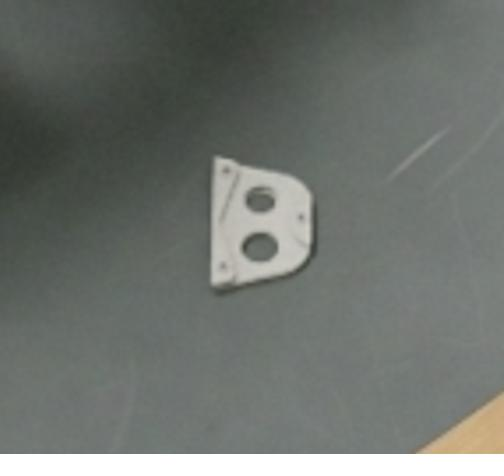

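Request:
{"method": "execute_actions", "body": {
  "actions": [
    [[0.033,0.0304,0.0381,0,0,0,0,0.1,0,0,0,0,0,0,0,0,0,0,0,0,0,0,0.4,-0.6,0.0142,-0.008,-0.1254,-0.0071,-0.055,0.004,0.35,0.05,0.75,0.3,0,0,0,0,0,0,0,0,0,0,0,0,0.4,-0.6]],
    [[0.033,0.0304,0.0381,0,0,0,0,0.1,0,0,0,0,0,0,0,0,0,0,0,0,0,0,0.4,-0.6,0.0142,-0.008,-0.1254,-0.0071,-0.055,0.004,0.47,0.05,0.75,0.6,0,0,0,0,0,0,0,0,0,0,0,0,0.4,-0.6]],
    [[0.033,0.0304,0.0381,0,0,0,0,0.1,0,0,0,0,0,0,0,0,0,0,0,0,0,0,0.4,-0.6,0.0142,-0.008,-0.1254,-0.0071,-0.055,0.004,0.47,0.05,0.75,0.6,0,0,0,0,0,0,0,0,0,0,0,0,0.4,-0.6]],
    [[0.033,0.0304,0.0381,0,0,0,0,0.1,0,0,0,0,0,0,0,0,0,0,0,0,0,0,0.4,-0.6,0.0142,-0.008,-0.1254,-0.0071,-0.055,0.004,0.47,0.05,0.75,0.6,0,0,0,0,0,0,0,0,0,0,0,0,0.4,-0.6]],
    [[0.033,0.0304,0.0381,0,0,0,0,0.1,0,0,0,0,0,0,0,0,0,0,0,0,0,0,0.4,-0.6,0.0142,-0.008,-0.1254,-0.0071,-0.055,0.004,0.47,0.05,0.75,0.6,0,0,0,0,0,0,0,0,0,0,0,0,0.4,-0.6]],
    [[0,0,0,0,0,0,0,0.1,0,0,0,0,0,0,0,0,0,0,0,0,0,0,0.4,-0.6,-0.03,0,-0.0588,-0.0183,-0.0352,-0.0049,0.47,0.05,0.75,0.6,0,0,0,0,0,0,0,0,0,0,0,0,0.4,-0.6]],
    [[0,0,0,0,0,0,0,0.1,0,0,0,0,0,0,0,0,0,0,0,0,0,0,0.4,-0.6,-0.0363,0,-0.055,-0.0183,-0.0352,-0.0049,0.47,0.05,0.75,0.6,0,0,0,0,0,0,0,0,0,0,0,0,0.4,-0.6]],
    [[0,0,0,0,0,0,0,0.1,0,0,0,0,0,0,0,0,0,0,0,0,0,0,0.4,-0.6,-0.0423,0,-0.0505,-0.0183,-0.0352,-0.0049,0.47,0.05,0.75,0.6,0,0,0,0,0,0,0,0,0,0,0,0,0.4,-0.6]],
    [[0,0,0,0,0,0,0,0.1,0,0,0,0,0,0,0,0,0,0,0,0,0,0,0.4,-0.6,-0.0475,0,-0.0458,-0.0183,-0.0352,-0.0049,0.47,0.05,0.75,0.6,0,0,0,0,0,0,0,0,0,0,0,0,0.4,-0.6]]
  ],
  "cameras": ["cam_high"]
}}

Scene clock: 5844.03 s.
left_arm: end_effector_position=(+0.1359, +0.7406, +0.1612) hand_goal=(+0.616, +0.000, +0.610, +0.720, +0.576, +0.000, +0.560, +0.700, +0.600, +0.000, +0.580, +0.720, +0.710, +0.680, +0.230, +0.190) hand_measured=(+0.614, +0.000, +0.610, +0.718, +0.576, +0.000, +0.560, +0.700, +0.598, -0.006, +0.582, +0.722, +0.708, +0.678, +0.226, +0.190) hand_current_ma=(-5, -2, -2, -7, -3, -2, -2, +3, -4, -16, +5, +8, -5, -7, -17, +2) hand_state=(goal, goal, goal, goal, goal, goal, goal, goal, goal, goal, goal, goal, goal, goal, goal, goal) hand_current_limit=0.40 hand_speed=-0.60 end_effector_quat_wxyz=(-0.213, +0.549, +0.802, +0.104) | right_arm: end_effector_position=(+0.3019, +0.1305, +0.3416) hand_goal=(+0.528, +0.000, -0.300, +0.264, +0.666, +0.000, -0.182, +0.244, +0.640, +0.000, -0.380, +0.004, -0.518, +0.680, +0.042, -0.002) hand_measured=(+0.512, +0.000, -0.298, +0.268, +0.648, +0.000, -0.182, +0.246, +0.632, +0.000, -0.378, +0.008, -0.522, +0.680, +0.044, +0.000) hand_current_ma=(-52, +2, +3, +8, -65, +1, +2, +7, -24, +1, +4, +9, -8, -1, +5, +7) hand_state=(goal, goal, goal, goal, goal, goal, goal, goal, goal, goal, goal, goal, goal, goal, goal, goal) hand_current_limit=0.40 hand_speed=-0.60 end_effector_quat_wxyz=(+0.385, -0.399, +0.642, -0.529)
Joint positions: left_arm=[1.163 1.213 0.739 -0.789 -0.372 0.862] | right_arm=[1.163 1.567 1.599 -1.677 1.426 -1.424]
Joint torques (N m): left_arm=[-0.32 -7.41 12.63 1.58 -0.24 0.15] | right_arm=[-0.85 -11.28 12.86 -0.12 0.84 0]
Heat: left arm: hottest elbow 65 °C; right arm: hottest elbow 54 °C.
Hand target: left_arm +0.1433, +0.7628, +0.1826; -0.218, +0.546, +0.799, +0.127 | right_arm +0.3055, +0.1408, +0.3555; +0.352, -0.347, +0.661, -0.565
Off the commanded pose: left_arm 0.032 m, 3 deg | right_arm 0.018 m, 8 deg.
joint sent to its limit (right arm) — joint 4 (wrist pitch), lower limit. The joint targets are off in orientation, not in position.
Step readings (end_effector_position of left_arm | right_arm):
0: (+0.1073, +0.5882, +0.2151) | (+0.3894, -0.3798, +0.3512)
1: (+0.1073, +0.5885, +0.2152) | (+0.3895, -0.3793, +0.3512)
2: (+0.1079, +0.5898, +0.2152) | (+0.3902, -0.3768, +0.3512)
4: (+0.1083, +0.5973, +0.2147) | (+0.3940, -0.3609, +0.3512)
8: (+0.1077, +0.6108, +0.2068) | (+0.4014, -0.3160, +0.3511)
15: (+0.1102, +0.6152, +0.2014) | (+0.4028, -0.3016, +0.3511)
16: (+0.1105, +0.6156, +0.2015) | (+0.4028, -0.3014, +0.3511)
17: (+0.1107, +0.6174, +0.2015) | (+0.4029, -0.2993, +0.3511)
19: (+0.1124, +0.6249, +0.2004) | (+0.4038, -0.2846, +0.3511)
23: (+0.1134, +0.6398, +0.1936) | (+0.4030, -0.2405, +0.3503)
30: (+0.1156, +0.6442, +0.1889) | (+0.4019, -0.2257, +0.3503)
31: (+0.1159, +0.6447, +0.1891) | (+0.4019, -0.2255, +0.3503)
32: (+0.1160, +0.6465, +0.1892) | (+0.4016, -0.2234, +0.3503)
34: (+0.1179, +0.6543, +0.1887) | (+0.3997, -0.2089, +0.3499)
38: (+0.1202, +0.6711, +0.1843) | (+0.3913, -0.1656, +0.3488)
45: (+0.1222, +0.6762, +0.1800) | (+0.3876, -0.1514, +0.3488)
46: (+0.1224, +0.6766, +0.1803) | (+0.3875, -0.1513, +0.3488)
47: (+0.1227, +0.6782, +0.1802) | (+0.3869, -0.1492, +0.3488)
49: (+0.1245, +0.6859, +0.1794) | (+0.3827, -0.1350, +0.3488)
53: (+0.1271, +0.7032, +0.1749) | (+0.3671, -0.0937, +0.3488)
60: (+0.1289, +0.7080, +0.1703) | (+0.3610, -0.0804, +0.3488)
61: (+0.1290, +0.7086, +0.1707) | (+0.3610, -0.0803, +0.3488)
62: (+0.1292, +0.7101, +0.1706) | (+0.3601, -0.0785, +0.3488)
64: (+0.1310, +0.7177, +0.1698) | (+0.3533, -0.0654, +0.3484)
68: (+0.1342, +0.7356, +0.1656) | (+0.3305, -0.0277, +0.3473)
75: (+0.1356, +0.7404, +0.1610) | (+0.3223, -0.0158, +0.3473)
76: (+0.1356, +0.7404, +0.1610) | (+0.3223, -0.0158, +0.3473)
77: (+0.1357, +0.7405, +0.1611) | (+0.3221, -0.0154, +0.3465)
79: (+0.1357, +0.7405, +0.1611) | (+0.3202, -0.0116, +0.3436)
83: (+0.1358, +0.7406, +0.1611) | (+0.3156, +0.0036, +0.3337)
90: (+0.1358, +0.7406, +0.1612) | (+0.3146, +0.0130, +0.3271)
91: (+0.1358, +0.7406, +0.1612) | (+0.3148, +0.0134, +0.3280)
92: (+0.1358, +0.7406, +0.1612) | (+0.3142, +0.0155, +0.3288)
94: (+0.1358, +0.7406, +0.1612) | (+0.3143, +0.0232, +0.3324)
98: (+0.1358, +0.7406, +0.1612) | (+0.3122, +0.0434, +0.3380)
105: (+0.1359, +0.7406, +0.1612) | (+0.3104, +0.0523, +0.3325)
106: (+0.1359, +0.7406, +0.1612) | (+0.3105, +0.0525, +0.3325)
107: (+0.1359, +0.7406, +0.1612) | (+0.3099, +0.0543, +0.3324)
109: (+0.1359, +0.7406, +0.1612) | (+0.3103, +0.0621, +0.3353)
113: (+0.1359, +0.7406, +0.1612) | (+0.3087, +0.0827, +0.3402)
120: (+0.1359, +0.7406, +0.1612) | (+0.3062, +0.0911, +0.3356)
121: (+0.1359, +0.7406, +0.1612) | (+0.3061, +0.0913, +0.3355)
122: (+0.1359, +0.7406, +0.1612) | (+0.3056, +0.0929, +0.3356)
124: (+0.1359, +0.7406, +0.1612) | (+0.3063, +0.1013, +0.3391)
128: (+0.1359, +0.7406, +0.1612) | (+0.3049, +0.1215, +0.3451)
135: (+0.1359, +0.7406, +0.1612) | (+0.3018, +0.1301, +0.3403)
Images, in order (width x height): cam_high 672x504.

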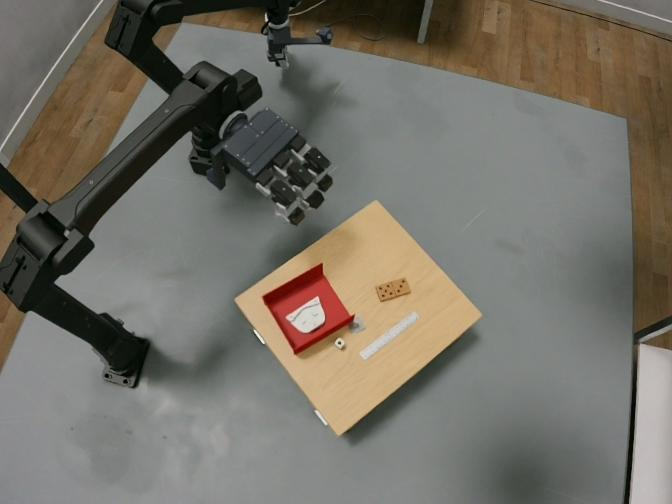

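Request:
{"method": "execute_actions", "body": {
  "actions": [
    [[0,0,0,0,0,0,0,0.1,0,0,0,0,0,0,0,0,0,0,0,0,0,0,0.4,-0.6,-0.0543,0.03,-0.033,-0.0176,-0.033,-0.0089,0.47,0.05,0.75,0.6,0,0,0,0,0,0,0,0,0,0,0,0,0.4,-0.6]],
    [[0,0,0,0,0,0,0,0.1,0,0,0,0,0,0,0,0,0,0,0,0,0,0,0.4,-0.6,-0.0578,0.0657,-0.0193,-0.0176,-0.033,-0.0089,0.47,0.05,0.75,0.6,0,0,0,0,0,0,0,0,0,0,0,0,0.4,-0.6]],
    [[0,0,0,0,0,0,0,0.1,0,0,0,0,0,0,0,0,0,0,0,0,0,0,0.4,-0.6,-0.0608,0.065,-0.0097,-0.0176,-0.033,-0.0089,0.47,0.05,0.75,0.6,0,0,0,0,0,0,0,0,0,0,0,0,0.4,-0.6]],
    [[0,0,0,0,0,0,0,0.1,0,0,0,0,0,0,0,0,0,0,0,0,0,0,0.4,-0.6,-0.063,0.1,0.0002,-0.0176,-0.033,-0.0089,0.47,0.05,0.75,0.6,0,0,0,0,0,0,0,0,0,0,0,0,0.4,-0.6]],
    [[0,0,0,0,0,0,0,0.1,0,0,0,0,0,0,0,0,0,0,0,0,0,0,0.4,-0.6,0,0,0,0,0,0,0.47,0.05,0.75,0.6,0,0,0,0,0,0,0,0,0,0,0,0,0.4,-0.6]]
  ],
  "cameras": ["cam_high","cam_right_wrist"]
}}

Request:
{"method": "zoom_image", "body": {
  "camera": "cam_right_wrist",
  "region": [330, 120, 530, 320]
}}

Scene clock: 5858.63 s.
left_arm: end_effector_position=(+0.1359, +0.7406, +0.1612) hand_goal=(+0.616, +0.000, +0.610, +0.720, +0.576, +0.000, +0.560, +0.700, +0.600, +0.000, +0.580, +0.720, +0.710, +0.680, +0.230, +0.190) hand_measured=(+0.614, +0.000, +0.610, +0.718, +0.576, +0.000, +0.560, +0.700, +0.598, -0.006, +0.582, +0.722, +0.708, +0.678, +0.226, +0.190) hand_current_ma=(-5, -2, -2, -7, -3, -2, -2, +3, -4, -16, +5, +8, -5, -7, -17, +2) hand_state=(goal, goal, goal, goal, goal, goal, goal, goal, goal, goal, goal, goal, goal, goal, goal, goal) hand_current_limit=0.40 hand_speed=-0.60 end_effector_quat_wxyz=(-0.213, +0.549, +0.802, +0.104) | right_arm: end_effector_position=(+0.2965, +0.3033, +0.2191) hand_goal=(+0.528, +0.000, -0.300, +0.264, +0.666, +0.000, -0.182, +0.244, +0.640, +0.000, -0.380, +0.004, -0.518, +0.680, +0.042, -0.002) hand_measured=(+0.514, +0.000, -0.298, +0.268, +0.650, +0.000, -0.182, +0.246, +0.632, +0.000, -0.378, +0.008, -0.520, +0.680, +0.044, +0.000) hand_current_ma=(-47, +2, +3, +8, -56, +1, +2, +7, -24, +1, +4, +9, -7, -1, +5, +7) hand_state=(goal, goal, goal, goal, goal, goal, goal, goal, goal, goal, goal, goal, goal, goal, goal, goal) hand_current_limit=0.40 hand_speed=-0.60 end_effector_quat_wxyz=(+0.401, -0.520, +0.621, -0.427)
Joint positions: left_arm=[1.163 1.213 0.739 -0.789 -0.372 0.862] | right_arm=[1.224 1.806 1.628 -0.86 1.199 -2.078]
Joint torques (N m): left_arm=[-0.85 -6.65 12.56 1.63 -0.31 0.16] | right_arm=[-0.56 -16.56 9.14 1.48 0.66 -0.01]
Heat: left arm: hottest elbow 66 °C; right arm: hottest elbow 56 °C.
Hand target: left_arm +0.1433, +0.7628, +0.1826; -0.218, +0.546, +0.799, +0.127 | right_arm +0.2961, +0.3056, +0.2166; +0.409, -0.528, +0.612, -0.424
Off the commanded pose: left_arm 0.032 m, 3 deg | right_arm 0.003 m, 2 deg.
joint sent to its limit (right arm) — joint 6 (wrist roll), lower limit. The joint targets still meet the commanded pose.
Step readings (end_effector_position of left_arm | right_arm):
0: (+0.1359, +0.7406, +0.1612) | (+0.3019, +0.1305, +0.3416)
1: (+0.1359, +0.7406, +0.1612) | (+0.3019, +0.1306, +0.3418)
2: (+0.1359, +0.7406, +0.1612) | (+0.3016, +0.1324, +0.3412)
4: (+0.1359, +0.7406, +0.1612) | (+0.3025, +0.1404, +0.3421)
8: (+0.1359, +0.7406, +0.1612) | (+0.3033, +0.1608, +0.3374)
15: (+0.1359, +0.7406, +0.1612) | (+0.3012, +0.1698, +0.3220)
16: (+0.1359, +0.7406, +0.1612) | (+0.3011, +0.1699, +0.3219)
17: (+0.1359, +0.7406, +0.1612) | (+0.3006, +0.1716, +0.3213)
19: (+0.1359, +0.7406, +0.1612) | (+0.3009, +0.1795, +0.3207)
23: (+0.1359, +0.7406, +0.1612) | (+0.3017, +0.1988, +0.3099)
30: (+0.1359, +0.7406, +0.1612) | (+0.3007, +0.2116, +0.2912)
31: (+0.1359, +0.7406, +0.1612) | (+0.3008, +0.2123, +0.2911)
32: (+0.1359, +0.7406, +0.1612) | (+0.3007, +0.2150, +0.2903)
34: (+0.1359, +0.7406, +0.1612) | (+0.3006, +0.2236, +0.2881)
38: (+0.1359, +0.7406, +0.1612) | (+0.3013, +0.2424, +0.2765)
45: (+0.1359, +0.7406, +0.1612) | (+0.3036, +0.2615, +0.2697)
46: (+0.1359, +0.7406, +0.1612) | (+0.3040, +0.2636, +0.2698)
47: (+0.1359, +0.7406, +0.1612) | (+0.3034, +0.2679, +0.2680)
49: (+0.1359, +0.7406, +0.1612) | (+0.3019, +0.2778, +0.2622)
53: (+0.1359, +0.7406, +0.1612) | (+0.2990, +0.2943, +0.2436)
60: (+0.1359, +0.7406, +0.1612) | (+0.2961, +0.3019, +0.2190)
61: (+0.1359, +0.7406, +0.1612) | (+0.2961, +0.3020, +0.2184)
62: (+0.1359, +0.7406, +0.1612) | (+0.2963, +0.3024, +0.2187)
64: (+0.1359, +0.7406, +0.1612) | (+0.2966, +0.3033, +0.2191)
68: (+0.1359, +0.7406, +0.1612) | (+0.2966, +0.3036, +0.2192)
75: (+0.1359, +0.7406, +0.1612) | (+0.2965, +0.3034, +0.2191)
camera_calibration:
cam_right_wrist: T_world_to_cam=[[-0.134393, 0.833044, -0.536634, -0.0706737], [-0.539012, 0.392968, 0.745012, -0.186022], [0.831508, 0.389377, 0.396208, -0.329638], [0, 0, 0, 1]] pos_world=[0.16433, 0.260328, 0.231268]
Images, in order (width x height): cam_high 672x504, cam_right_wrist 616x616.

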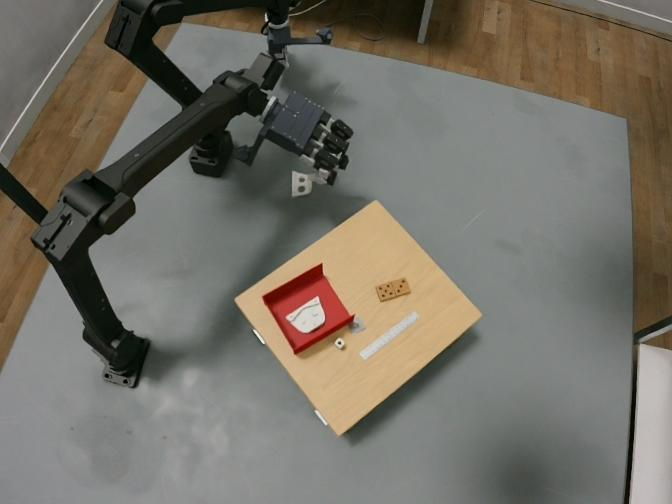

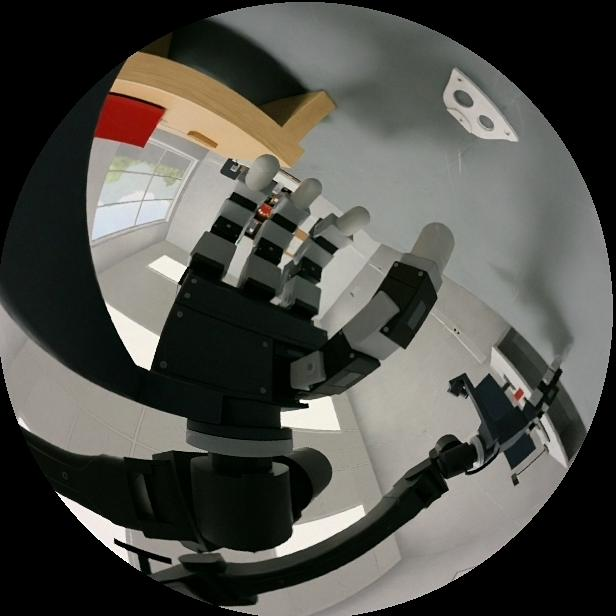

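Scaled by 2.520 from the camera's 616x616 image, which has a finer 880x880 frame.

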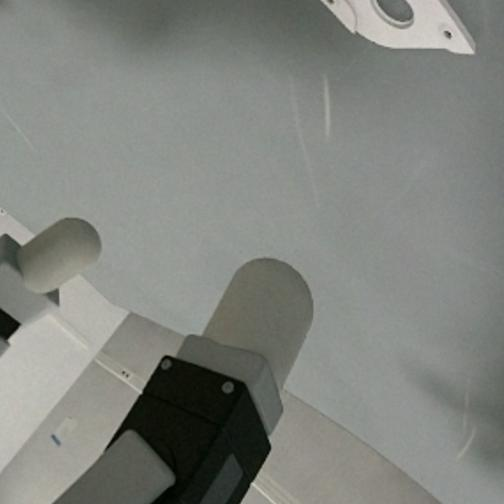

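Request:
{"method": "zoom_image", "body": {
  "camera": "cam_right_wrist",
  "region": [420, 50, 540, 170]
}}

Scaled by 4.200 from the camera's 616x616 image, which has a finer 880x880 frame.

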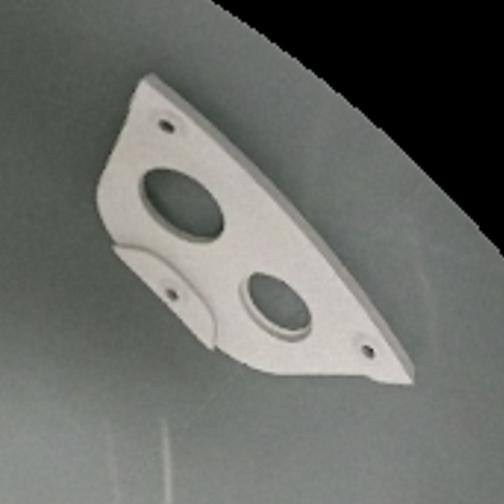

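Request:
{"method": "execute_actions", "body": {
  "actions": [
    [[0,0,0,0,0,0,0,0.1,0,0,0,0,0,0,0,0,0,0,0,0,0,0,0.4,-0.6,-0.022,0.059,-0.016,0,0,0,0.47,0.05,0.75,0.6,0,0,0,0,0,0,0,0,0,0,0,0,0.4,-0.6]],
    [[0,0,0,0,0,0,0,0.1,0,0,0,0,0,0,0,0,0,0,0,0,0,0,0.4,-0.6,0.0036,0.058,0.0192,0,0,0,0.47,0.05,0.75,0.6,0,0,0,0,0,0,0,0,0,0,0,0,0.4,-0.6]],
    [[0,0,0,0,0,0,0,0.1,0,0,0,0,0,0,0,0,0,0,0,0,0,0,0.4,-0.6,0.0036,0.058,0.0192,0,0,0,0.47,0.05,0.75,0.6,0,0,0,0,0,0,0,0,0,0,0,0,0.4,-0.6]],
    [[0,0,0,0,0,0,0,0.1,0,0,0,0,0,0,0,0,0,0,0,0,0,0,0.4,-0.6,0.002,0.032,0.0105,0,0,0,0.47,0.05,0.75,0.6,0,0,0,0,0,0,0,0,0,0,0,0,0.4,-0.6]],
    [[0,0,0,0,0,0,0,0.1,0,0,0,0,0,0,0,0,0,0,0,0,0,0,0.4,-0.6,0,0,0,0,0,0,0.47,0.05,0.75,0.6,0,0,0,0,0,0,0,0,0,0,0,0,0.4,-0.6]]
  ],
  "cameras": ["cam_high","cam_right_wrist"]
}}

Request:
{"method": "zoom_image", "body": {
  "camera": "cam_right_wrist",
  "region": [360, 80, 540, 260]
}}

Request:
{"method": "zoom_image", "body": {
  "camera": "cam_high",
  "region": [250, 120, 360, 210]
}}

Scene clock: 5889.30 s.
left_arm: end_effector_position=(+0.1359, +0.7406, +0.1612) hand_goal=(+0.616, +0.000, +0.610, +0.720, +0.576, +0.000, +0.560, +0.700, +0.600, +0.000, +0.580, +0.720, +0.710, +0.680, +0.230, +0.190) hand_measured=(+0.614, +0.000, +0.610, +0.718, +0.576, +0.000, +0.560, +0.700, +0.598, -0.006, +0.582, +0.722, +0.708, +0.678, +0.226, +0.190) hand_current_ma=(-5, -2, -2, -7, -3, -2, -2, +3, -4, -16, +5, +8, -5, -7, -17, +2) hand_state=(goal, goal, goal, goal, goal, goal, goal, goal, goal, goal, goal, goal, goal, goal, goal, goal) hand_current_limit=0.40 hand_speed=-0.60 end_effector_quat_wxyz=(-0.213, +0.549, +0.802, +0.104) | right_arm: end_effector_position=(+0.2765, +0.3204, +0.1026) hand_goal=(+0.528, +0.000, -0.300, +0.264, +0.666, +0.000, -0.182, +0.244, +0.640, +0.000, -0.380, +0.004, -0.518, +0.680, +0.042, -0.002) hand_measured=(+0.514, +0.000, -0.298, +0.268, +0.650, +0.000, -0.182, +0.246, +0.632, +0.000, -0.378, +0.008, -0.520, +0.680, +0.044, +0.000) hand_current_ma=(-46, +2, +3, +8, -56, +1, +2, +7, -24, +1, +4, +9, -7, -1, +5, +7) hand_state=(goal, goal, goal, goal, goal, goal, goal, goal, goal, goal, goal, goal, goal, goal, goal, goal) hand_current_limit=0.40 hand_speed=-0.60 end_effector_quat_wxyz=(+0.411, -0.527, +0.613, -0.423)
Joint positions: left_arm=[1.163 1.213 0.739 -0.789 -0.372 0.862] | right_arm=[1.263 1.918 1.47 -0.599 1.211 -2.062]
Joint torques (N m): left_arm=[-0.56 -6.89 12.51 1.52 -0.3 0.18] | right_arm=[-1.08 -16.21 8.61 1.54 0.7 0.07]
Heat: left arm: hottest elbow 67 °C; right arm: hottest elbow 52 °C.
Hand target: left_arm +0.1433, +0.7628, +0.1826; -0.218, +0.546, +0.799, +0.127 | right_arm +0.2786, +0.3217, +0.0929; +0.409, -0.528, +0.612, -0.424
Off the commanded pose: left_arm 0.032 m, 3 deg | right_arm 0.010 m, 0 deg.
Step readings (end_effector_position of left_arm | right_arm):
0: (+0.1359, +0.7406, +0.1612) | (+0.2965, +0.3032, +0.2191)
1: (+0.1359, +0.7406, +0.1612) | (+0.2965, +0.3032, +0.2190)
2: (+0.1359, +0.7406, +0.1612) | (+0.2956, +0.3040, +0.2184)
4: (+0.1359, +0.7406, +0.1612) | (+0.2939, +0.3052, +0.2168)
8: (+0.1359, +0.7406, +0.1612) | (+0.2850, +0.3109, +0.2072)
15: (+0.1359, +0.7406, +0.1612) | (+0.2754, +0.3177, +0.1925)
16: (+0.1359, +0.7406, +0.1612) | (+0.2755, +0.3178, +0.1922)
17: (+0.1359, +0.7406, +0.1612) | (+0.2758, +0.3183, +0.1908)
19: (+0.1359, +0.7406, +0.1612) | (+0.2762, +0.3191, +0.1874)
23: (+0.1359, +0.7406, +0.1612) | (+0.2756, +0.3172, +0.1709)
30: (+0.1359, +0.7406, +0.1612) | (+0.2758, +0.3177, +0.1539)
31: (+0.1359, +0.7406, +0.1612) | (+0.2759, +0.3180, +0.1537)
32: (+0.1359, +0.7406, +0.1612) | (+0.2761, +0.3187, +0.1529)
34: (+0.1359, +0.7406, +0.1612) | (+0.2765, +0.3204, +0.1509)
38: (+0.1359, +0.7406, +0.1612) | (+0.2761, +0.3188, +0.1361)
45: (+0.1359, +0.7406, +0.1612) | (+0.2759, +0.3181, +0.1175)
46: (+0.1359, +0.7406, +0.1612) | (+0.2760, +0.3185, +0.1174)
47: (+0.1359, +0.7406, +0.1612) | (+0.2761, +0.3190, +0.1172)
49: (+0.1359, +0.7406, +0.1612) | (+0.2766, +0.3205, +0.1168)
53: (+0.1359, +0.7406, +0.1612) | (+0.2766, +0.3208, +0.1118)
60: (+0.1359, +0.7406, +0.1612) | (+0.2764, +0.3199, +0.1026)
61: (+0.1359, +0.7406, +0.1612) | (+0.2764, +0.3200, +0.1024)
62: (+0.1359, +0.7406, +0.1612) | (+0.2765, +0.3201, +0.1025)
64: (+0.1359, +0.7406, +0.1612) | (+0.2765, +0.3203, +0.1025)
68: (+0.1359, +0.7406, +0.1612) | (+0.2765, +0.3204, +0.1026)
75: (+0.1359, +0.7406, +0.1612) | (+0.2765, +0.3204, +0.1026)
camera_calibration:
cam_right_wrist: T_world_to_cam=[[-0.153778, 0.830507, -0.53536, -0.144111], [-0.556454, 0.374933, 0.741474, -0.105707], [0.816524, 0.411926, 0.404483, -0.277496], [0, 0, 0, 1]] pos_world=[0.1456, 0.273627, 0.113471]
Images, in order (width x height): cam_high 672x504, cam_right_wrist 616x616.

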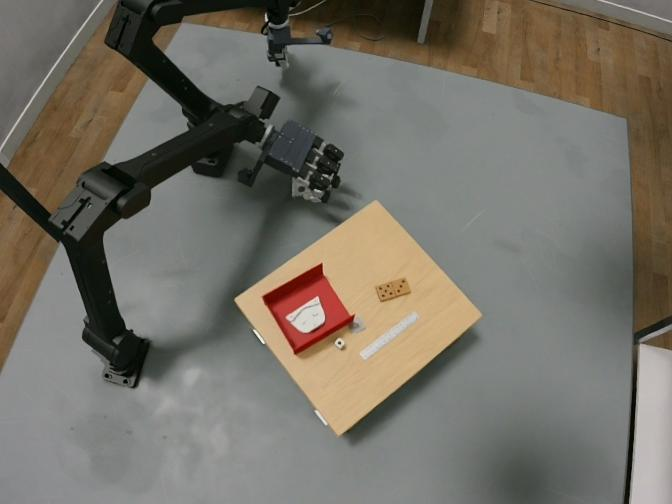

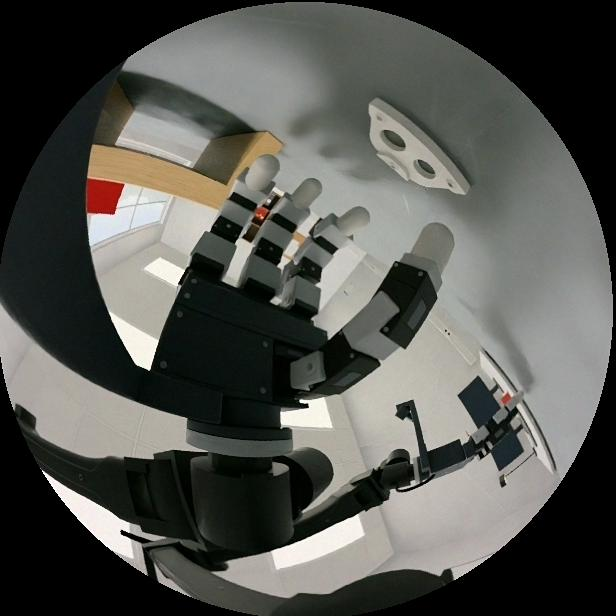

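Scaled by 2.800 from the camera's 616x616 image, which has a finer 880x880 frame.

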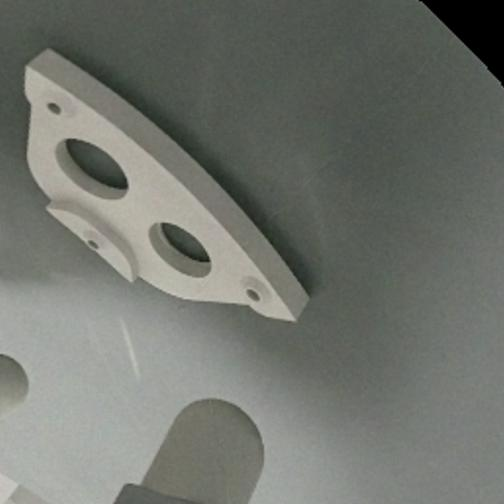

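Scaled by 4.582 from the camera's 672x504 image, which has a finer 960x720 frame.

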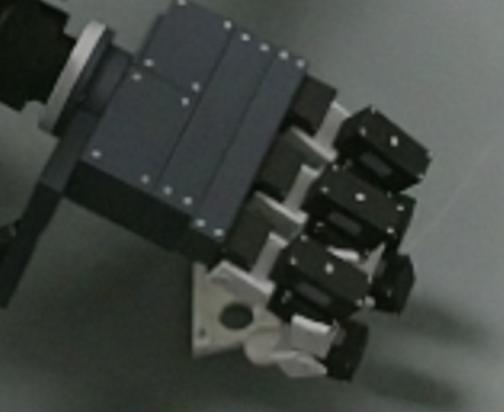

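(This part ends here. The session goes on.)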